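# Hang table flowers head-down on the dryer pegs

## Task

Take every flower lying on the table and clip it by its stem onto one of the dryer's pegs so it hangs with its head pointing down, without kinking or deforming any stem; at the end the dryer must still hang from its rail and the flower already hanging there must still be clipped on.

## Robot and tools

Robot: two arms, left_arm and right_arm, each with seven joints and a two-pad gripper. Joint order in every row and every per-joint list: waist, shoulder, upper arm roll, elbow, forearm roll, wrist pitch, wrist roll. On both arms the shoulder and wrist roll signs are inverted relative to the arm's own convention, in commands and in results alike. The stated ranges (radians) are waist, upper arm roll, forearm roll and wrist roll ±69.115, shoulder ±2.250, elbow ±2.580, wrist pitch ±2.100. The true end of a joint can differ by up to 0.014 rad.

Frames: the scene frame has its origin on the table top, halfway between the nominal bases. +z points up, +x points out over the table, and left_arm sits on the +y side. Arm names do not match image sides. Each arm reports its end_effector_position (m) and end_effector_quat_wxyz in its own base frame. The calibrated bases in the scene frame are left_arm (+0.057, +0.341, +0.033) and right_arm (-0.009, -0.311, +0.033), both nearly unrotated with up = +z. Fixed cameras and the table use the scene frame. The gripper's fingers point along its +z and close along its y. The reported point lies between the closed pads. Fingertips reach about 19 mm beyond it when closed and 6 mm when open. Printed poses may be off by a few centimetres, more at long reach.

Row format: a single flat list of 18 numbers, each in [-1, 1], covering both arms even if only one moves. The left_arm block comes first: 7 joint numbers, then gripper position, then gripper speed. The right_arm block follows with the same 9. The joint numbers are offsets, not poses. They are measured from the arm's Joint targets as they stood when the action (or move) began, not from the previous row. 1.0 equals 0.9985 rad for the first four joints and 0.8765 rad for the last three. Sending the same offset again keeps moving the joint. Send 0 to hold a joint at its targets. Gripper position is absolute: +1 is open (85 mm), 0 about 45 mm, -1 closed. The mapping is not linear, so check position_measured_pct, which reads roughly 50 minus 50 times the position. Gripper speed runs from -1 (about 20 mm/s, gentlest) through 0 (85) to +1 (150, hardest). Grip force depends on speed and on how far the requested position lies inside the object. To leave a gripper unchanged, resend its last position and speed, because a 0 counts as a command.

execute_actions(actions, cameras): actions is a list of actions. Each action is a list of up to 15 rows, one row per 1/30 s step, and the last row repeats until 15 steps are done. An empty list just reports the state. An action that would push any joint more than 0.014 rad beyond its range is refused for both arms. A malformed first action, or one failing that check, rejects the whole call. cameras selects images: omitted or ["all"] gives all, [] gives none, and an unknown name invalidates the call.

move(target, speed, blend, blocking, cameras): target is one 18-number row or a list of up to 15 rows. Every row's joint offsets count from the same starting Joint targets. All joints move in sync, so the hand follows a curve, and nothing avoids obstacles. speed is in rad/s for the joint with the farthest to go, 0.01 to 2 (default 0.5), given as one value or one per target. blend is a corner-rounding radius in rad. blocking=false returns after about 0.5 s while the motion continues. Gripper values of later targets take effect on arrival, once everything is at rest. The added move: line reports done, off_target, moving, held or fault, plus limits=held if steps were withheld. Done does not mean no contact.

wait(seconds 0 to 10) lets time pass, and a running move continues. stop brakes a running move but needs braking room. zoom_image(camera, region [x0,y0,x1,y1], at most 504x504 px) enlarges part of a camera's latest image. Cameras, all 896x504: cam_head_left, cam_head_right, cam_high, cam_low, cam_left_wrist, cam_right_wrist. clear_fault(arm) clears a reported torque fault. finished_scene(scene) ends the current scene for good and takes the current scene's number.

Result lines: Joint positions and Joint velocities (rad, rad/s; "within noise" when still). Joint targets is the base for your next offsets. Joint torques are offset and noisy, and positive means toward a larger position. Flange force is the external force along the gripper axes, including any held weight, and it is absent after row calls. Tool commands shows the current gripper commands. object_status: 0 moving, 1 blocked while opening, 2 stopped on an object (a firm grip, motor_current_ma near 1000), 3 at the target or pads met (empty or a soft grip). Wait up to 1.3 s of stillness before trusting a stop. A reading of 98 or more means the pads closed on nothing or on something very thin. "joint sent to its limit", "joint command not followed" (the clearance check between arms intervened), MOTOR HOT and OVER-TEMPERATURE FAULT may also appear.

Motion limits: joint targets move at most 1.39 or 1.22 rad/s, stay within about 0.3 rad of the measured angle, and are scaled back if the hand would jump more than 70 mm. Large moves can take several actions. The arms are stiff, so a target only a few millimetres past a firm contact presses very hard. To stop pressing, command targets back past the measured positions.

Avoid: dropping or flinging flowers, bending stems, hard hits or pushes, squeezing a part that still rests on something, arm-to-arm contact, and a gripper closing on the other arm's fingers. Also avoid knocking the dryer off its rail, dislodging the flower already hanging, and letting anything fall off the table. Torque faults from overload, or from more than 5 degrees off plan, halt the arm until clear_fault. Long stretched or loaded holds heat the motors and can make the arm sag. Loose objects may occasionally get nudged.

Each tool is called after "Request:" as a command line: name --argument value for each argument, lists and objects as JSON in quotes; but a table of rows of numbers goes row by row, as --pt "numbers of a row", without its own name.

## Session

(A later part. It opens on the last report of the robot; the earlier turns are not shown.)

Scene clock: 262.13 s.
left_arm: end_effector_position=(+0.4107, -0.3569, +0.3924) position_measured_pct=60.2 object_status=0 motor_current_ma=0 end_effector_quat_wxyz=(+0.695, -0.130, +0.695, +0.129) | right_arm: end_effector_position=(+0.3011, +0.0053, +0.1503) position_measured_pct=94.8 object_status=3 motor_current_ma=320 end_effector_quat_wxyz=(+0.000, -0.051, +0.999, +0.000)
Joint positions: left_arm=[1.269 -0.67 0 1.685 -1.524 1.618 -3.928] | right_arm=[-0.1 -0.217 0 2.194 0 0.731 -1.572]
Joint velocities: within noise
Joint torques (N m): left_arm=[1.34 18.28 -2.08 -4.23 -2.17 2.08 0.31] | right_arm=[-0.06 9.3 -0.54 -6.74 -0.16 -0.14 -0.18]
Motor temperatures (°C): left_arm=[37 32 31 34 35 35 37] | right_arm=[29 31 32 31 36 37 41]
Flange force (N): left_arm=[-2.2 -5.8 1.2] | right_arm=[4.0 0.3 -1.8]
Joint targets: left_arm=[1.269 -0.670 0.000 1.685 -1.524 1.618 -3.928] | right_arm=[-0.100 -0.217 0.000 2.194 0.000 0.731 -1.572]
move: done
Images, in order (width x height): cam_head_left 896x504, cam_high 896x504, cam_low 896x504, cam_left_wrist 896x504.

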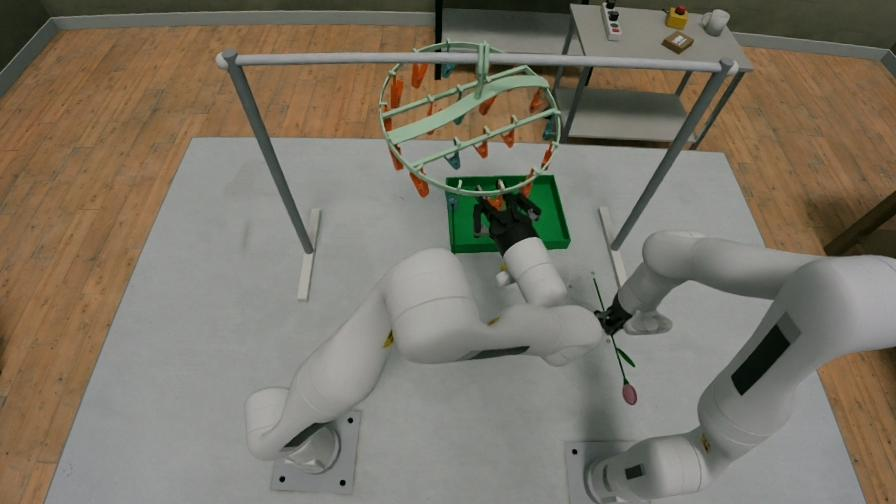

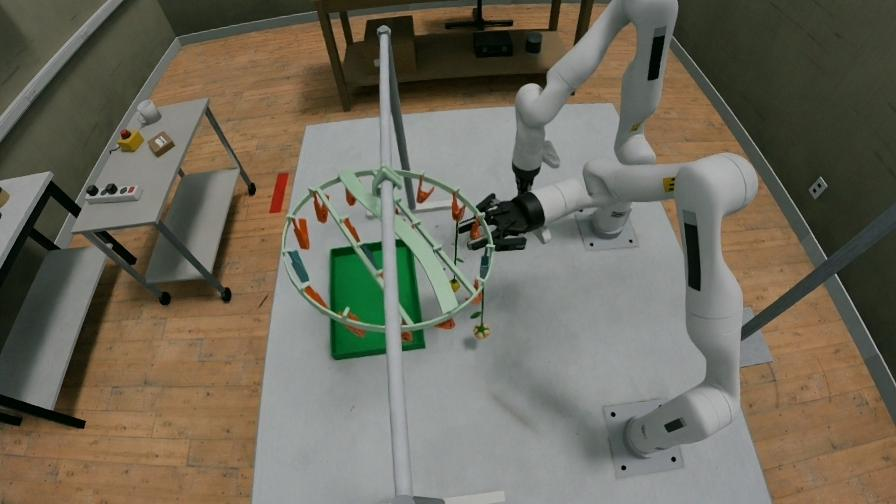

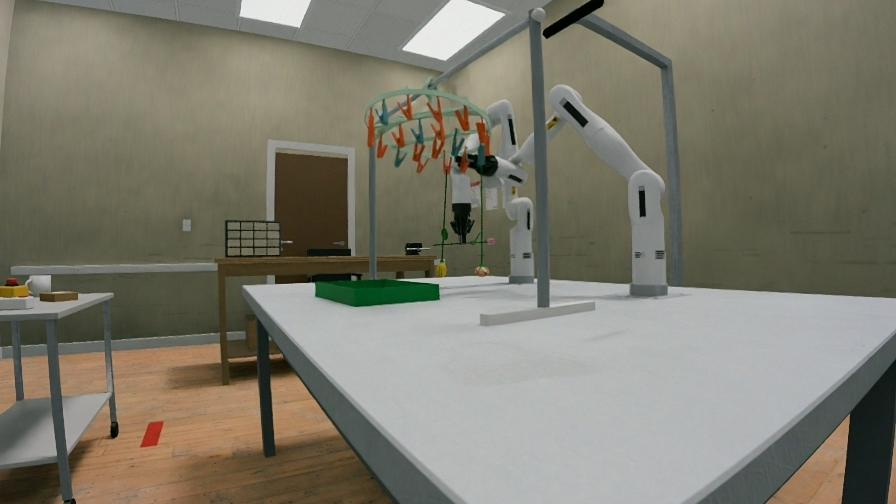

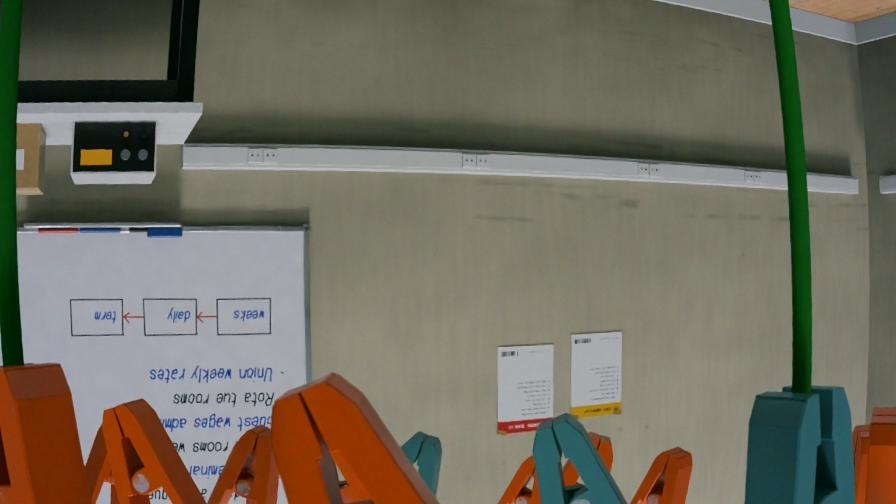

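Request:
move --pt "0 0 0 0 0 0 0 0.1 -1 0 0 0 0 0 0 0 -0.9 -1" --pt "0.0012 0.014 0 0.0308 0.0018 0 -0.018 0.1 -1 0 0 0 0 0 0 0 -0.9 -1" --speed 0.05 --cameras '["cam_left_wrist","cam_high","cam_low"]'

Request:
wait --seconds 1.5 --cameras '["cam_left_wrist","cam_high","cam_low","cam_head_left"]'

Request:
zoom_image --camera "cam_high" --region '[455, 200, 515, 260]'

Request:
zoom_image --camera "cam_low" --region '[440, 130, 500, 190]'

Request:
zoom_image --camera "cam_head_left" --region '[470, 185, 530, 230]'

Scene clock: 266.10 s.
left_arm: end_effector_position=(+0.4077, -0.3490, +0.3923) position_measured_pct=45.0 object_status=3 motor_current_ma=0 end_effector_quat_wxyz=(+0.695, -0.130, +0.695, +0.130) | right_arm: end_effector_position=(+0.3011, +0.0053, +0.1503) position_measured_pct=94.8 object_status=3 motor_current_ma=320 end_effector_quat_wxyz=(+0.000, -0.051, +0.999, +0.000)
Joint positions: left_arm=[1.271 -0.656 0 1.716 -1.522 1.618 -3.944] | right_arm=[-0.1 -0.217 0 2.194 0 0.731 -1.572]
Joint velocities: within noise
Joint torques (N m): left_arm=[1.4 18 -2.05 -3.94 -2.14 2.17 0.29] | right_arm=[-0.14 9.21 -0.57 -6.73 -0.17 -0.11 -0.2]
Motor temperatures (°C): left_arm=[37 32 31 34 35 35 37] | right_arm=[29 31 32 31 36 37 41]
Flange force (N): left_arm=[-2.3 -6.5 1.3] | right_arm=[4.2 0.2 -1.8]
Joint targets: left_arm=[1.271 -0.656 0.000 1.716 -1.522 1.618 -3.944] | right_arm=[-0.100 -0.217 0.000 2.194 0.000 0.731 -1.572]
move: done
Images, in order (width x height): cam_high 896x504, cam_low 896x504, cam_left_wrist 896x504.

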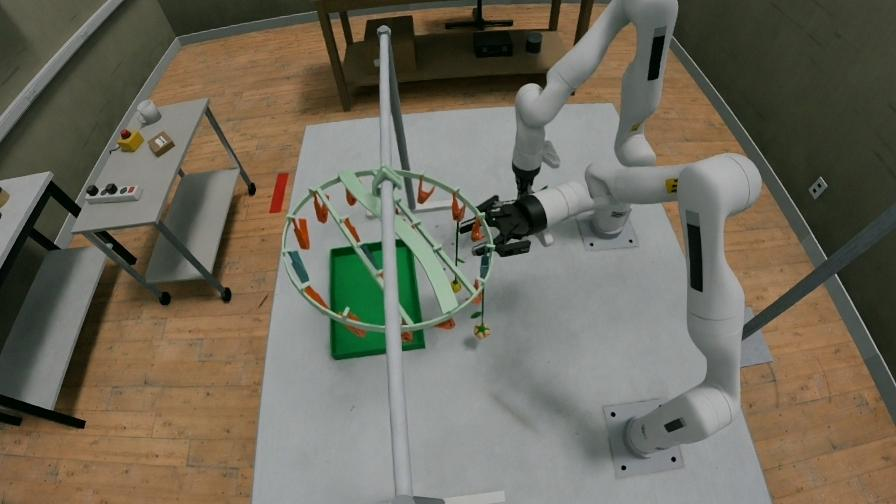

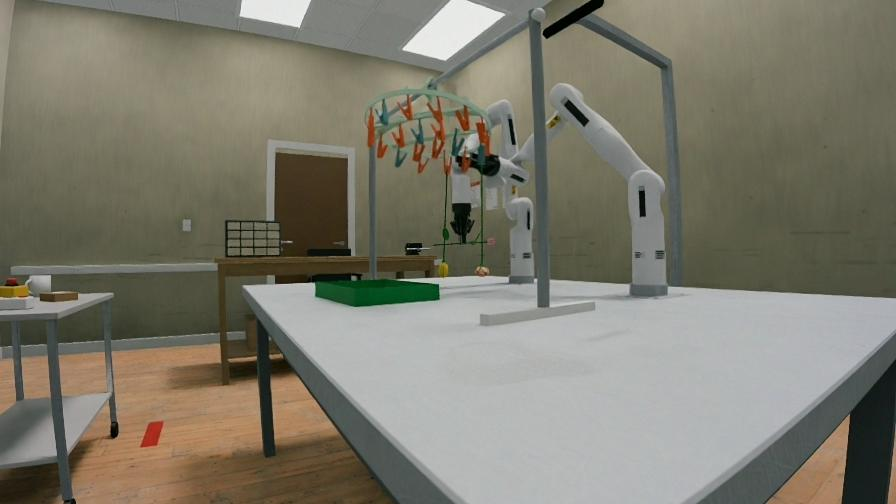

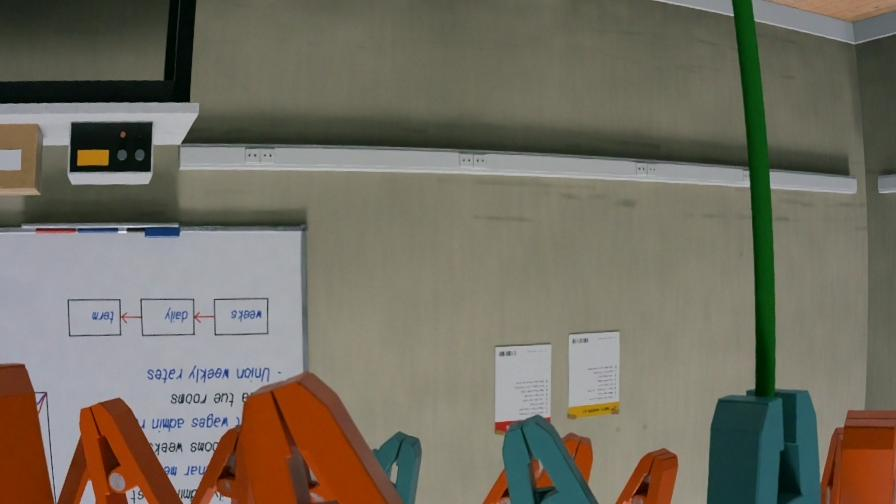

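Scene clock: 267.60 s.
left_arm: end_effector_position=(+0.4077, -0.3490, +0.3923) position_measured_pct=45.0 object_status=3 motor_current_ma=0 end_effector_quat_wxyz=(+0.695, -0.130, +0.695, +0.130) | right_arm: end_effector_position=(+0.3011, +0.0053, +0.1503) position_measured_pct=94.8 object_status=3 motor_current_ma=320 end_effector_quat_wxyz=(+0.000, -0.051, +0.999, +0.000)
Joint positions: left_arm=[1.271 -0.656 0 1.716 -1.522 1.618 -3.944] | right_arm=[-0.1 -0.217 0 2.194 0 0.731 -1.572]
Joint velocities: within noise
Joint torques (N m): left_arm=[1.31 17.89 -2.1 -4.16 -2.16 2.14 0.33] | right_arm=[0.09 9.22 -0.56 -6.67 -0.15 -0.13 -0.24]
Motor temperatures (°C): left_arm=[37 32 31 34 35 35 37] | right_arm=[29 31 32 31 36 37 41]
Flange force (N): left_arm=[-2.3 -5.4 1.1] | right_arm=[3.9 0.9 -2.0]
Joint targets: left_arm=[1.271 -0.656 0.000 1.716 -1.522 1.618 -3.944] | right_arm=[-0.100 -0.217 0.000 2.194 0.000 0.731 -1.572]
Tool commands: left_gripper/position=+0.1 left_gripper/speed=-1.0 right_gripper/position=-0.9 right_gripper/speed=-1.0
wait: 1.50 s; at rest by 0.17 s
Images, in order (width x height): cam_head_left 896x504, cam_high 896x504, cam_low 896x504, cam_left_wrist 896x504.

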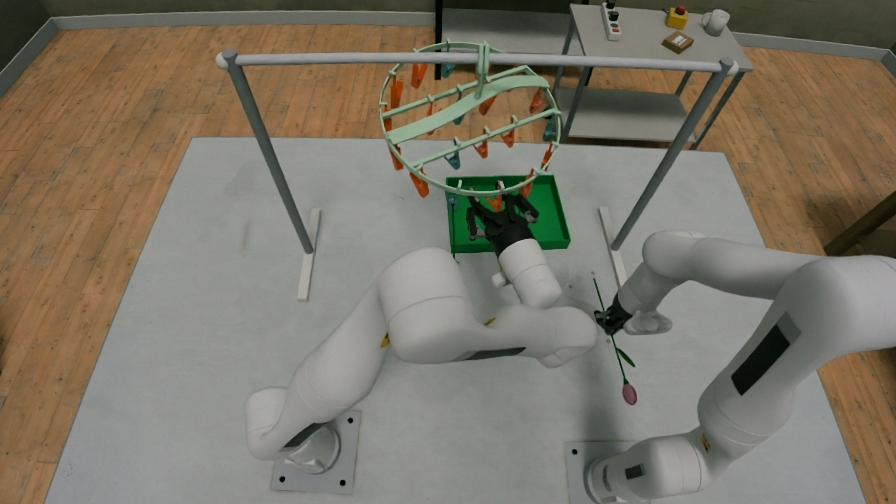

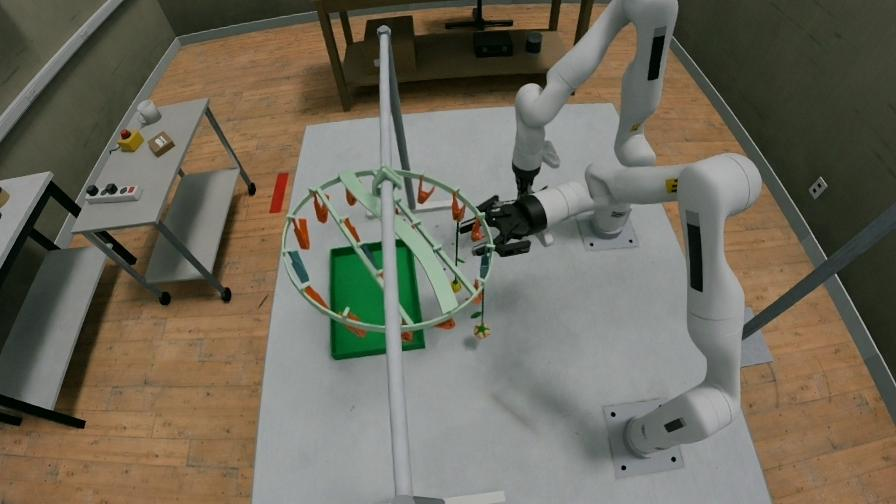

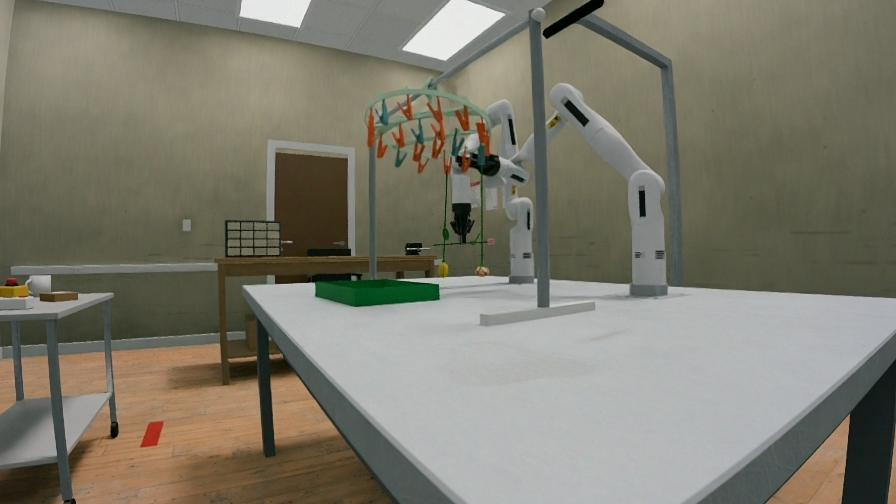

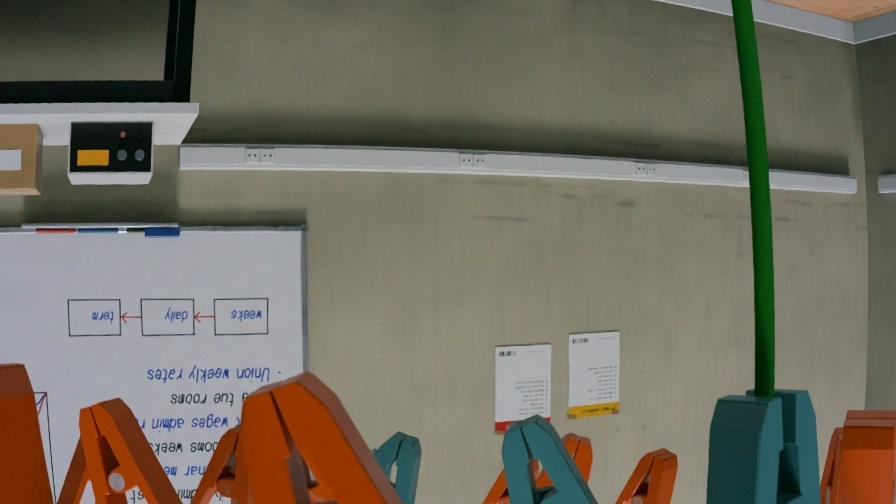

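Scaled by 8.400 from the camera's 896x504 image, which has a finer 1280x720 frame.

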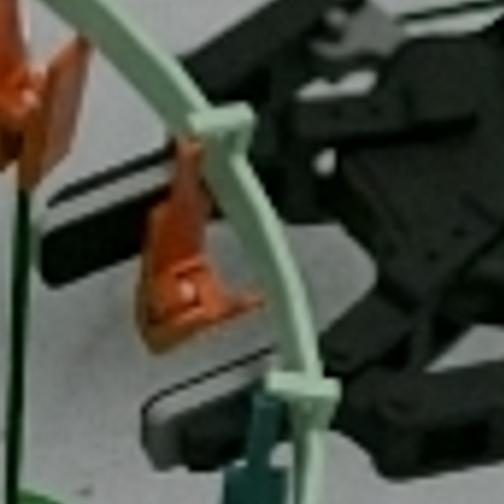

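Scaled by 8.400 from the camera's 896x504 image, which has a finer 1280x720 frame.

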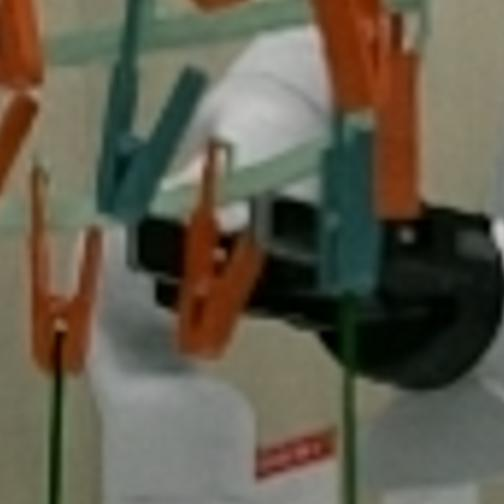

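Scaled by 8.400 from the camera's 896x504 image, which has a finer 1280x720 frame.

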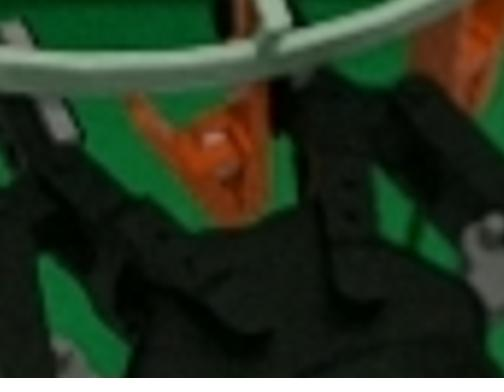

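Request:
move --target '[0,0,0,0,0,0,0,-0.25,-1,0,0,0,0,0,0,0,-0.9,-1]' --cameras '["cam_left_wrist","cam_high","cam_low","cam_head_left"]'

Request:
zoom_image --camera "cam_high" --region '[455, 200, 515, 260]'

Request:
zoom_image --camera "cam_low" --region '[440, 130, 500, 190]'

Request:
zoom_image --camera "cam_head_left" --region '[470, 185, 530, 230]'

Scene clock: 270.00 s.
left_arm: end_effector_position=(+0.4077, -0.3490, +0.3923) position_measured_pct=62.3 object_status=0 motor_current_ma=0 end_effector_quat_wxyz=(+0.695, -0.130, +0.695, +0.130) | right_arm: end_effector_position=(+0.3011, +0.0053, +0.1503) position_measured_pct=94.8 object_status=3 motor_current_ma=320 end_effector_quat_wxyz=(+0.000, -0.051, +0.999, +0.000)
Joint positions: left_arm=[1.271 -0.656 0 1.716 -1.522 1.618 -3.944] | right_arm=[-0.1 -0.217 0 2.194 0 0.731 -1.572]
Joint velocities: within noise
Joint torques (N m): left_arm=[1.37 17.94 -2.04 -4.16 -2.17 2.12 0.35] | right_arm=[-0.05 9.28 -0.61 -6.77 -0.15 -0.15 -0.2]
Motor temperatures (°C): left_arm=[37 32 31 34 35 35 37] | right_arm=[29 31 32 31 36 37 41]
Flange force (N): left_arm=[-2.1 -5.5 1.2] | right_arm=[4.1 0.4 -1.8]
Joint targets: left_arm=[1.271 -0.656 0.000 1.716 -1.522 1.618 -3.944] | right_arm=[-0.100 -0.217 0.000 2.194 0.000 0.731 -1.572]
move: done
Images, in order (width x height): cam_head_left 896x504, cam_high 896x504, cam_low 896x504, cam_left_wrist 896x504.

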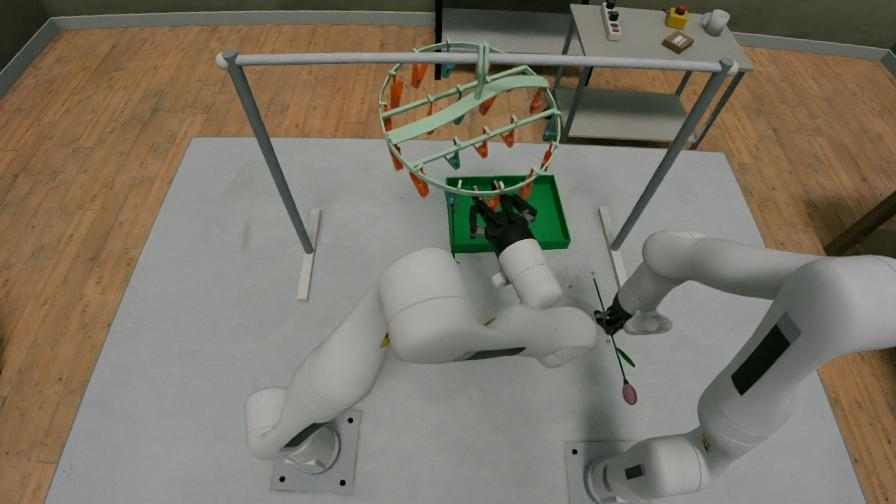

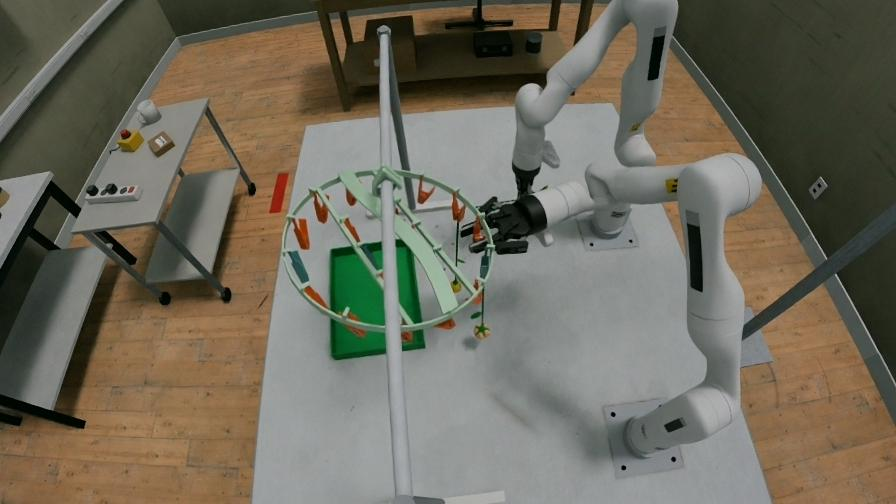

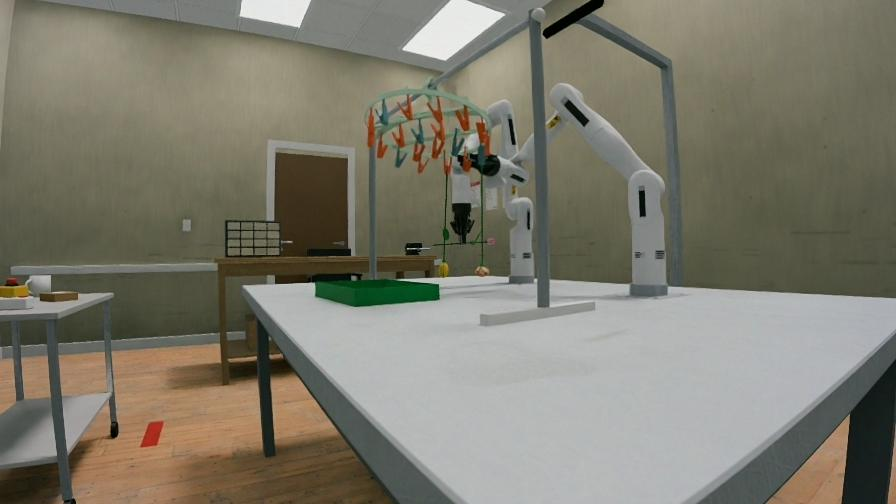

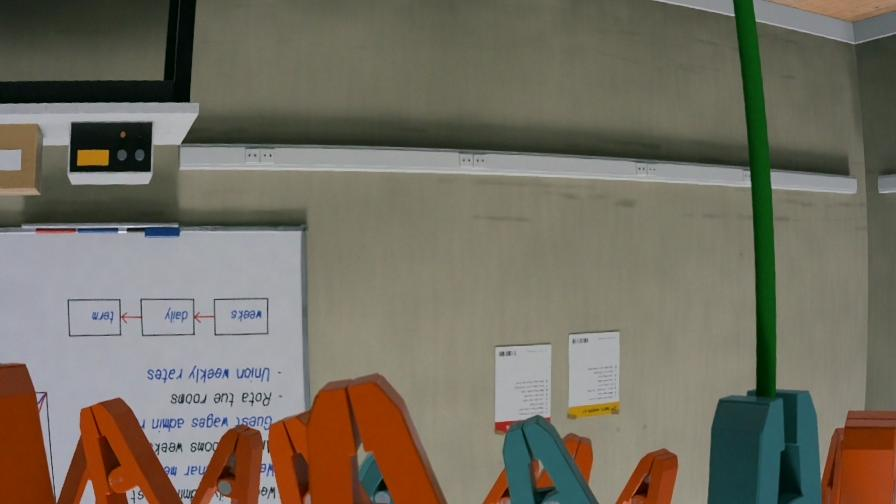

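Scaled by 8.400 from the camera's 896x504 image, which has a finer 1280x720 frame.

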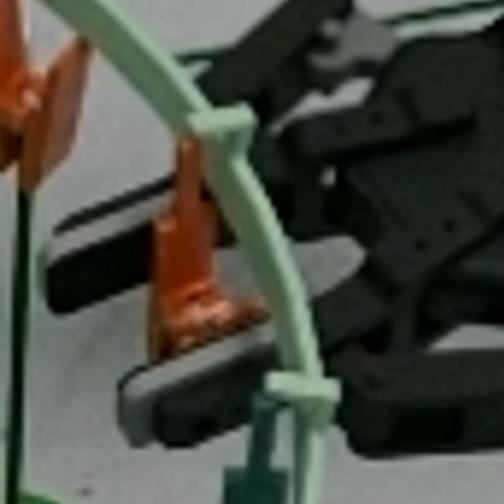

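Scaled by 8.400 from the camera's 896x504 image, which has a finer 1280x720 frame.

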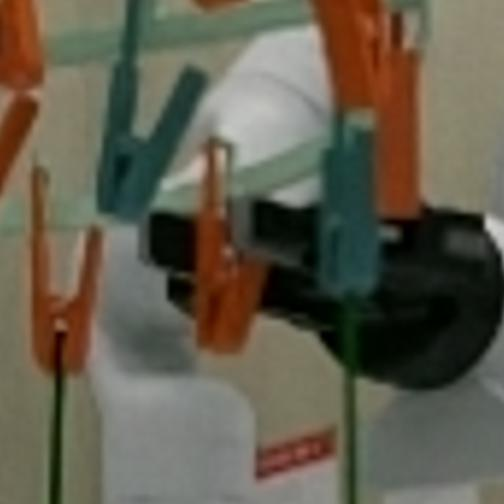

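Scaled by 8.400 from the camera's 896x504 image, which has a finer 1280x720 frame.

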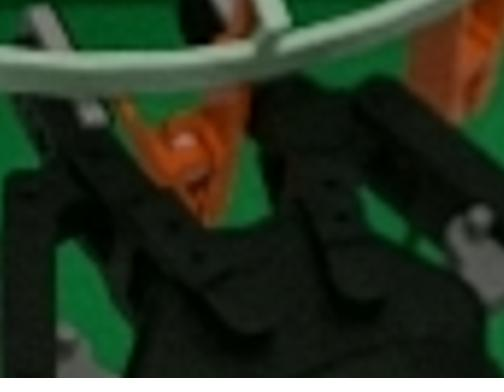

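Request:
move --pt "0 0 0 0 0 0 0 -0.4 -1 0 0 0 0 0 0 0 -0.9 -1" --pt "0 0 0 0 0 0 0 -0.55 -1 0 0 0 0 0 0 0 -0.9 -1" --cameras '["cam_left_wrist","cam_high","cam_low","cam_head_left","cam_head_right"]'

Request:
wait --seconds 1.5 --cameras '["cam_left_wrist","cam_high","cam_low","cam_head_left","cam_head_right"]'

Request:
zoom_image --camera "cam_high" --region '[455, 200, 515, 260]'

Request:
zoom_image --camera "cam_low" --region '[440, 130, 500, 190]'

Request:
zoom_image --camera "cam_left_wrist" --region '[280, 344, 560, 504]'

Scene clock: 272.13 s.
left_arm: end_effector_position=(+0.4077, -0.3490, +0.3923) position_measured_pct=76.2 object_status=0 motor_current_ma=380 end_effector_quat_wxyz=(+0.695, -0.130, +0.695, +0.130) | right_arm: end_effector_position=(+0.3011, +0.0053, +0.1503) position_measured_pct=94.8 object_status=3 motor_current_ma=320 end_effector_quat_wxyz=(+0.000, -0.051, +0.999, +0.000)
Joint positions: left_arm=[1.271 -0.656 0 1.716 -1.522 1.618 -3.944] | right_arm=[-0.1 -0.217 0 2.194 0 0.731 -1.572]
Joint velocities: within noise
Joint torques (N m): left_arm=[1.32 18 -2.01 -4.13 -2.13 2.15 0.31] | right_arm=[-0.03 9.25 -0.65 -6.76 -0.12 -0.13 -0.2]
Motor temperatures (°C): left_arm=[37 32 31 34 35 35 37] | right_arm=[29 31 32 31 36 37 41]
Flange force (N): left_arm=[-2.1 -5.8 1.2] | right_arm=[4.1 0.4 -1.8]
Joint targets: left_arm=[1.271 -0.656 0.000 1.716 -1.522 1.618 -3.944] | right_arm=[-0.100 -0.217 0.000 2.194 0.000 0.731 -1.572]
move: done
Images, in order (width x height): cam_head_left 896x504, cam_head_right 896x504, cam_high 896x504, cam_low 896x504, cam_left_wrist 896x504.

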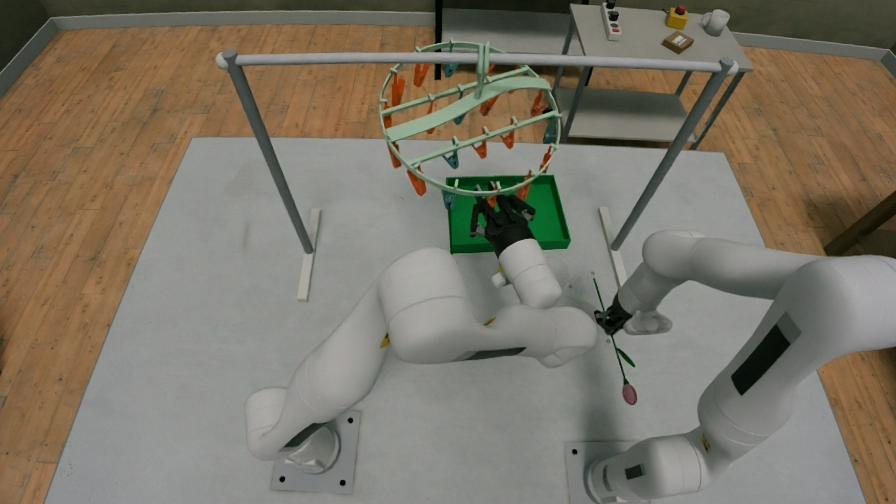

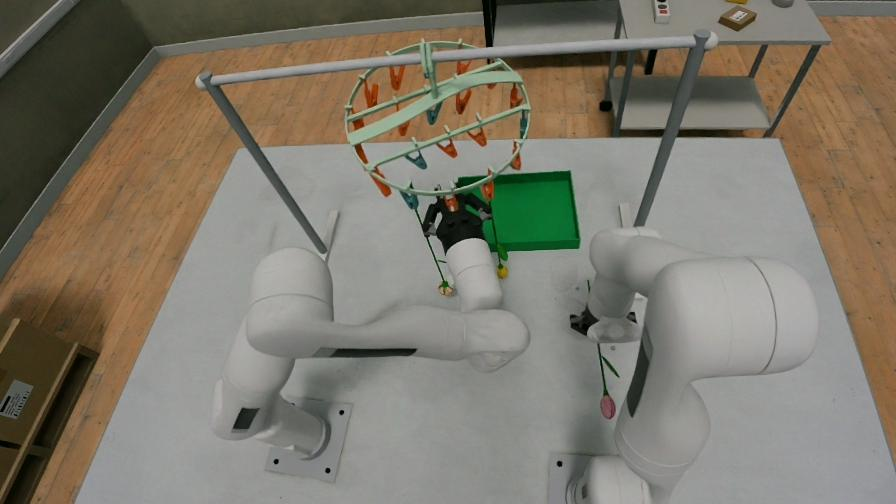

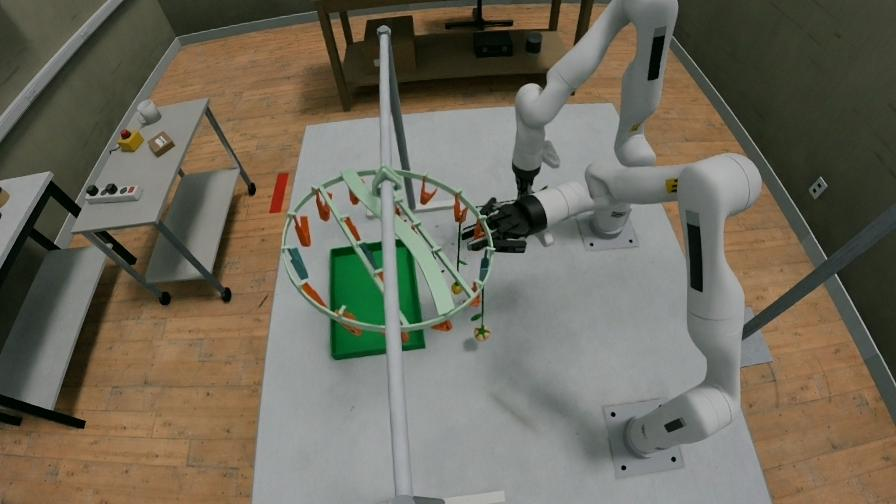

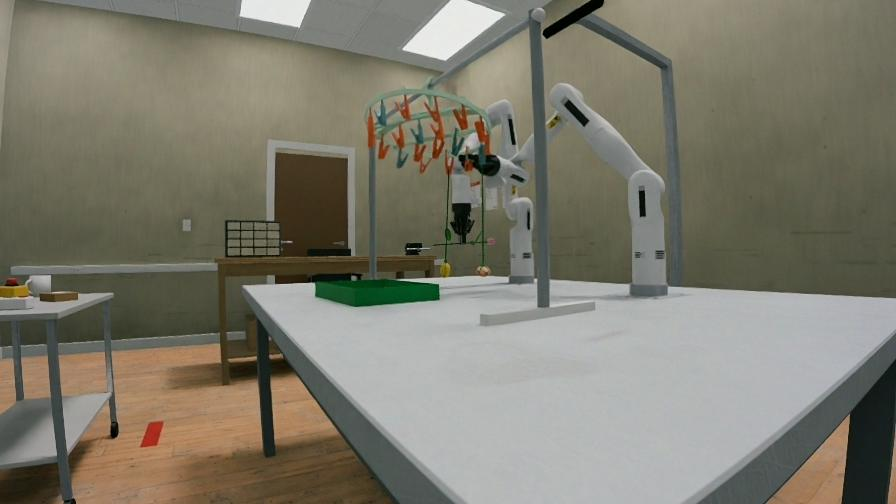

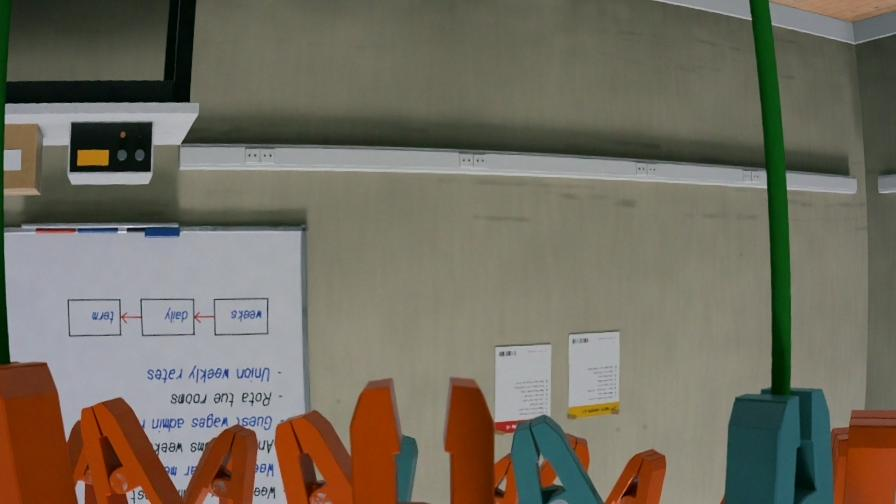

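Scene clock: 273.63 s.
left_arm: end_effector_position=(+0.4077, -0.3490, +0.3923) position_measured_pct=77.1 object_status=2 motor_current_ma=1000 end_effector_quat_wxyz=(+0.695, -0.130, +0.695, +0.130) | right_arm: end_effector_position=(+0.3011, +0.0053, +0.1503) position_measured_pct=94.8 object_status=3 motor_current_ma=320 end_effector_quat_wxyz=(+0.000, -0.051, +0.999, +0.000)
Joint positions: left_arm=[1.271 -0.656 0 1.716 -1.522 1.618 -3.944] | right_arm=[-0.1 -0.217 0 2.194 0 0.731 -1.572]
Joint velocities: within noise
Joint torques (N m): left_arm=[1.37 18.04 -2.12 -4.22 -2.18 2.16 0.28] | right_arm=[-0.1 9.32 -0.66 -6.79 -0.08 -0.15 -0.2]
Motor temperatures (°C): left_arm=[37 32 31 34 35 35 37] | right_arm=[29 31 32 31 36 37 41]
Flange force (N): left_arm=[-2.1 -5.6 1.2] | right_arm=[4.1 0.1 -1.7]
Joint targets: left_arm=[1.271 -0.656 0.000 1.716 -1.522 1.618 -3.944] | right_arm=[-0.100 -0.217 0.000 2.194 0.000 0.731 -1.572]
Tool commands: left_gripper/position=-0.55 left_gripper/speed=-1.0 right_gripper/position=-0.9 right_gripper/speed=-1.0
wait: 1.50 s; at rest by 0.40 s
Images, in order (width x height): cam_head_left 896x504, cam_head_right 896x504, cam_high 896x504, cam_low 896x504, cam_left_wrist 896x504.

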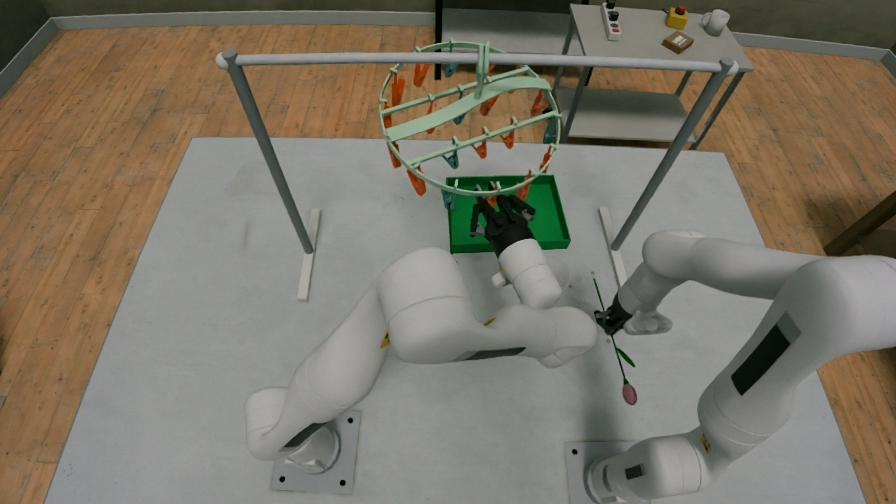

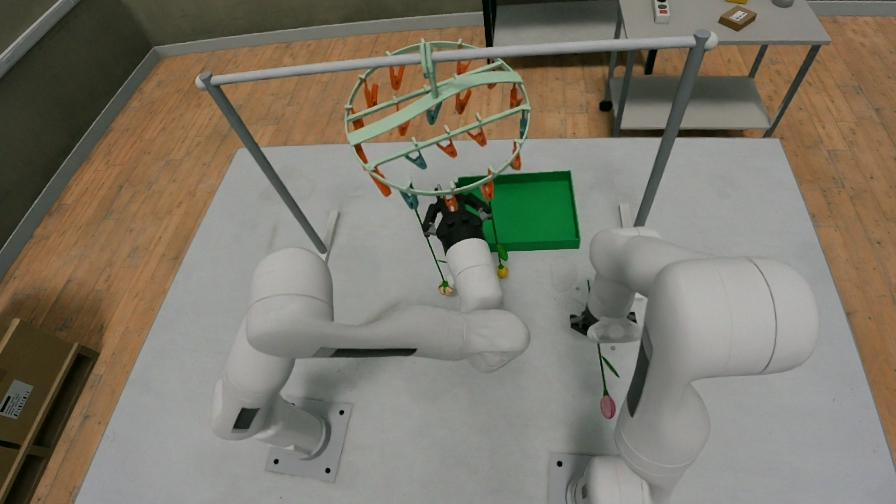

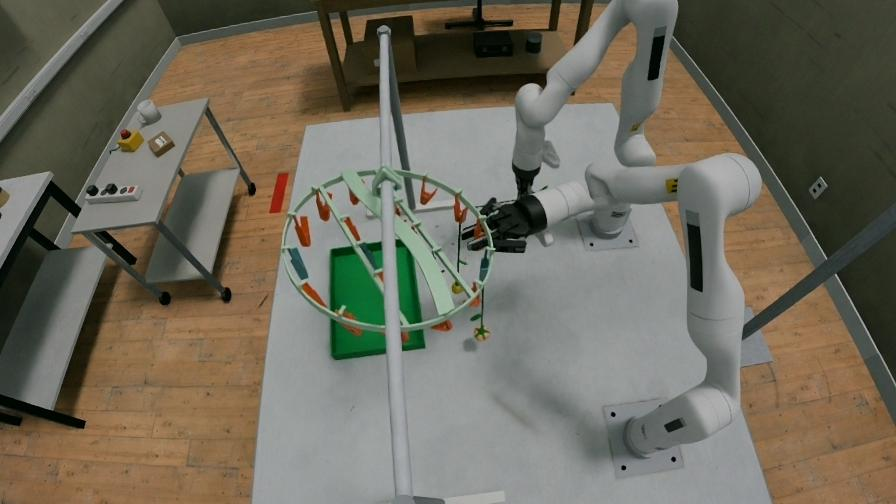

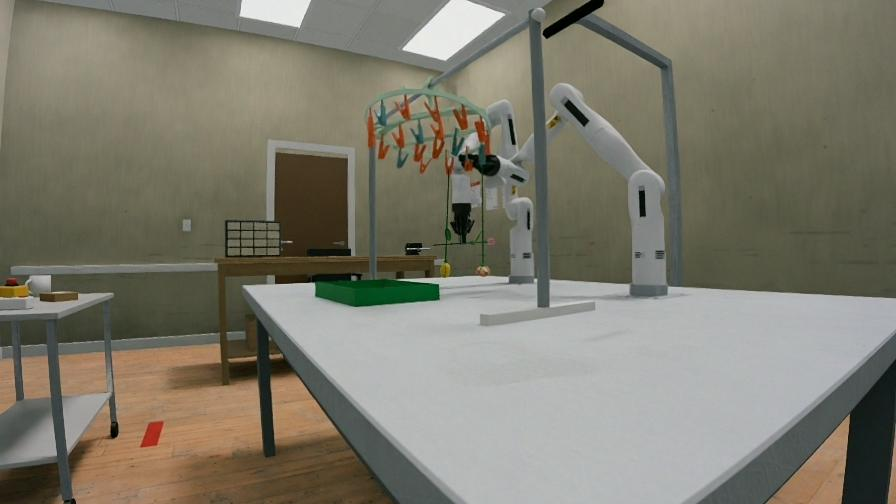

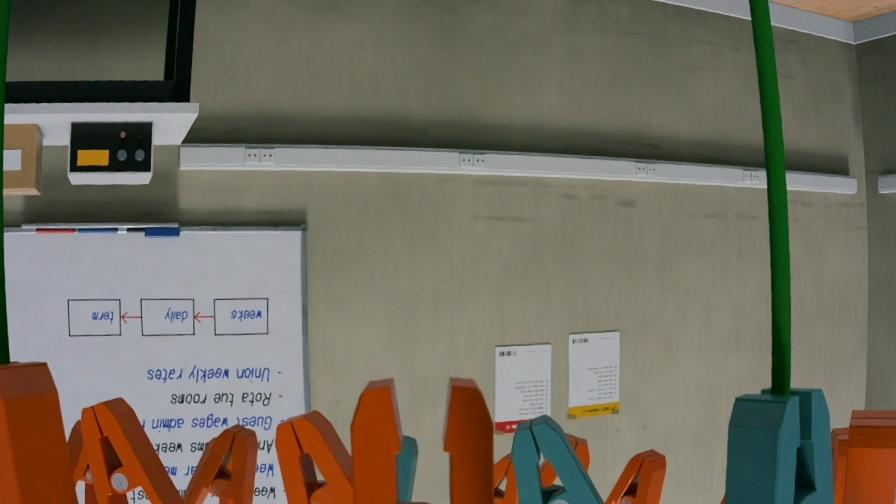

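Scaled by 8.400 from the camera's 896x504 image, which has a finer 1280x720 frame.

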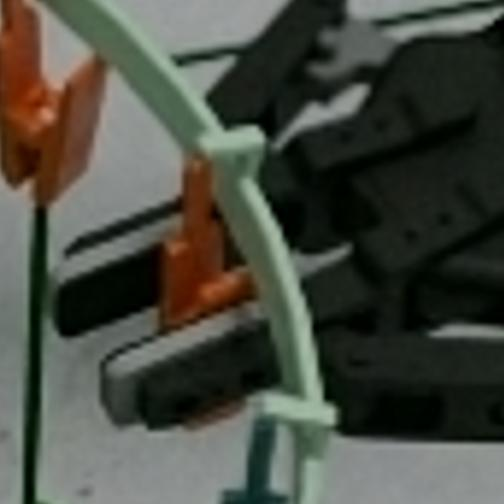

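Scaled by 8.400 from the camera's 896x504 image, which has a finer 1280x720 frame.

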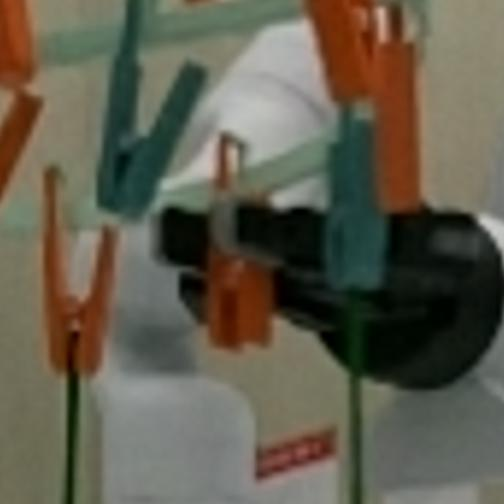

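Scaled by 1.800 from the camera's 896x504 image, which has a finer 1280x720 frame.

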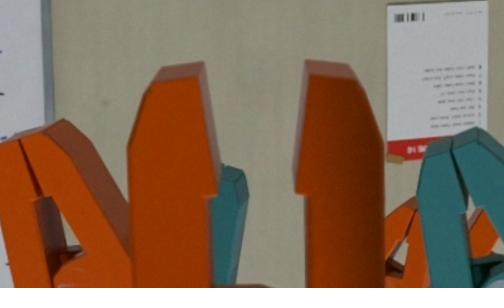

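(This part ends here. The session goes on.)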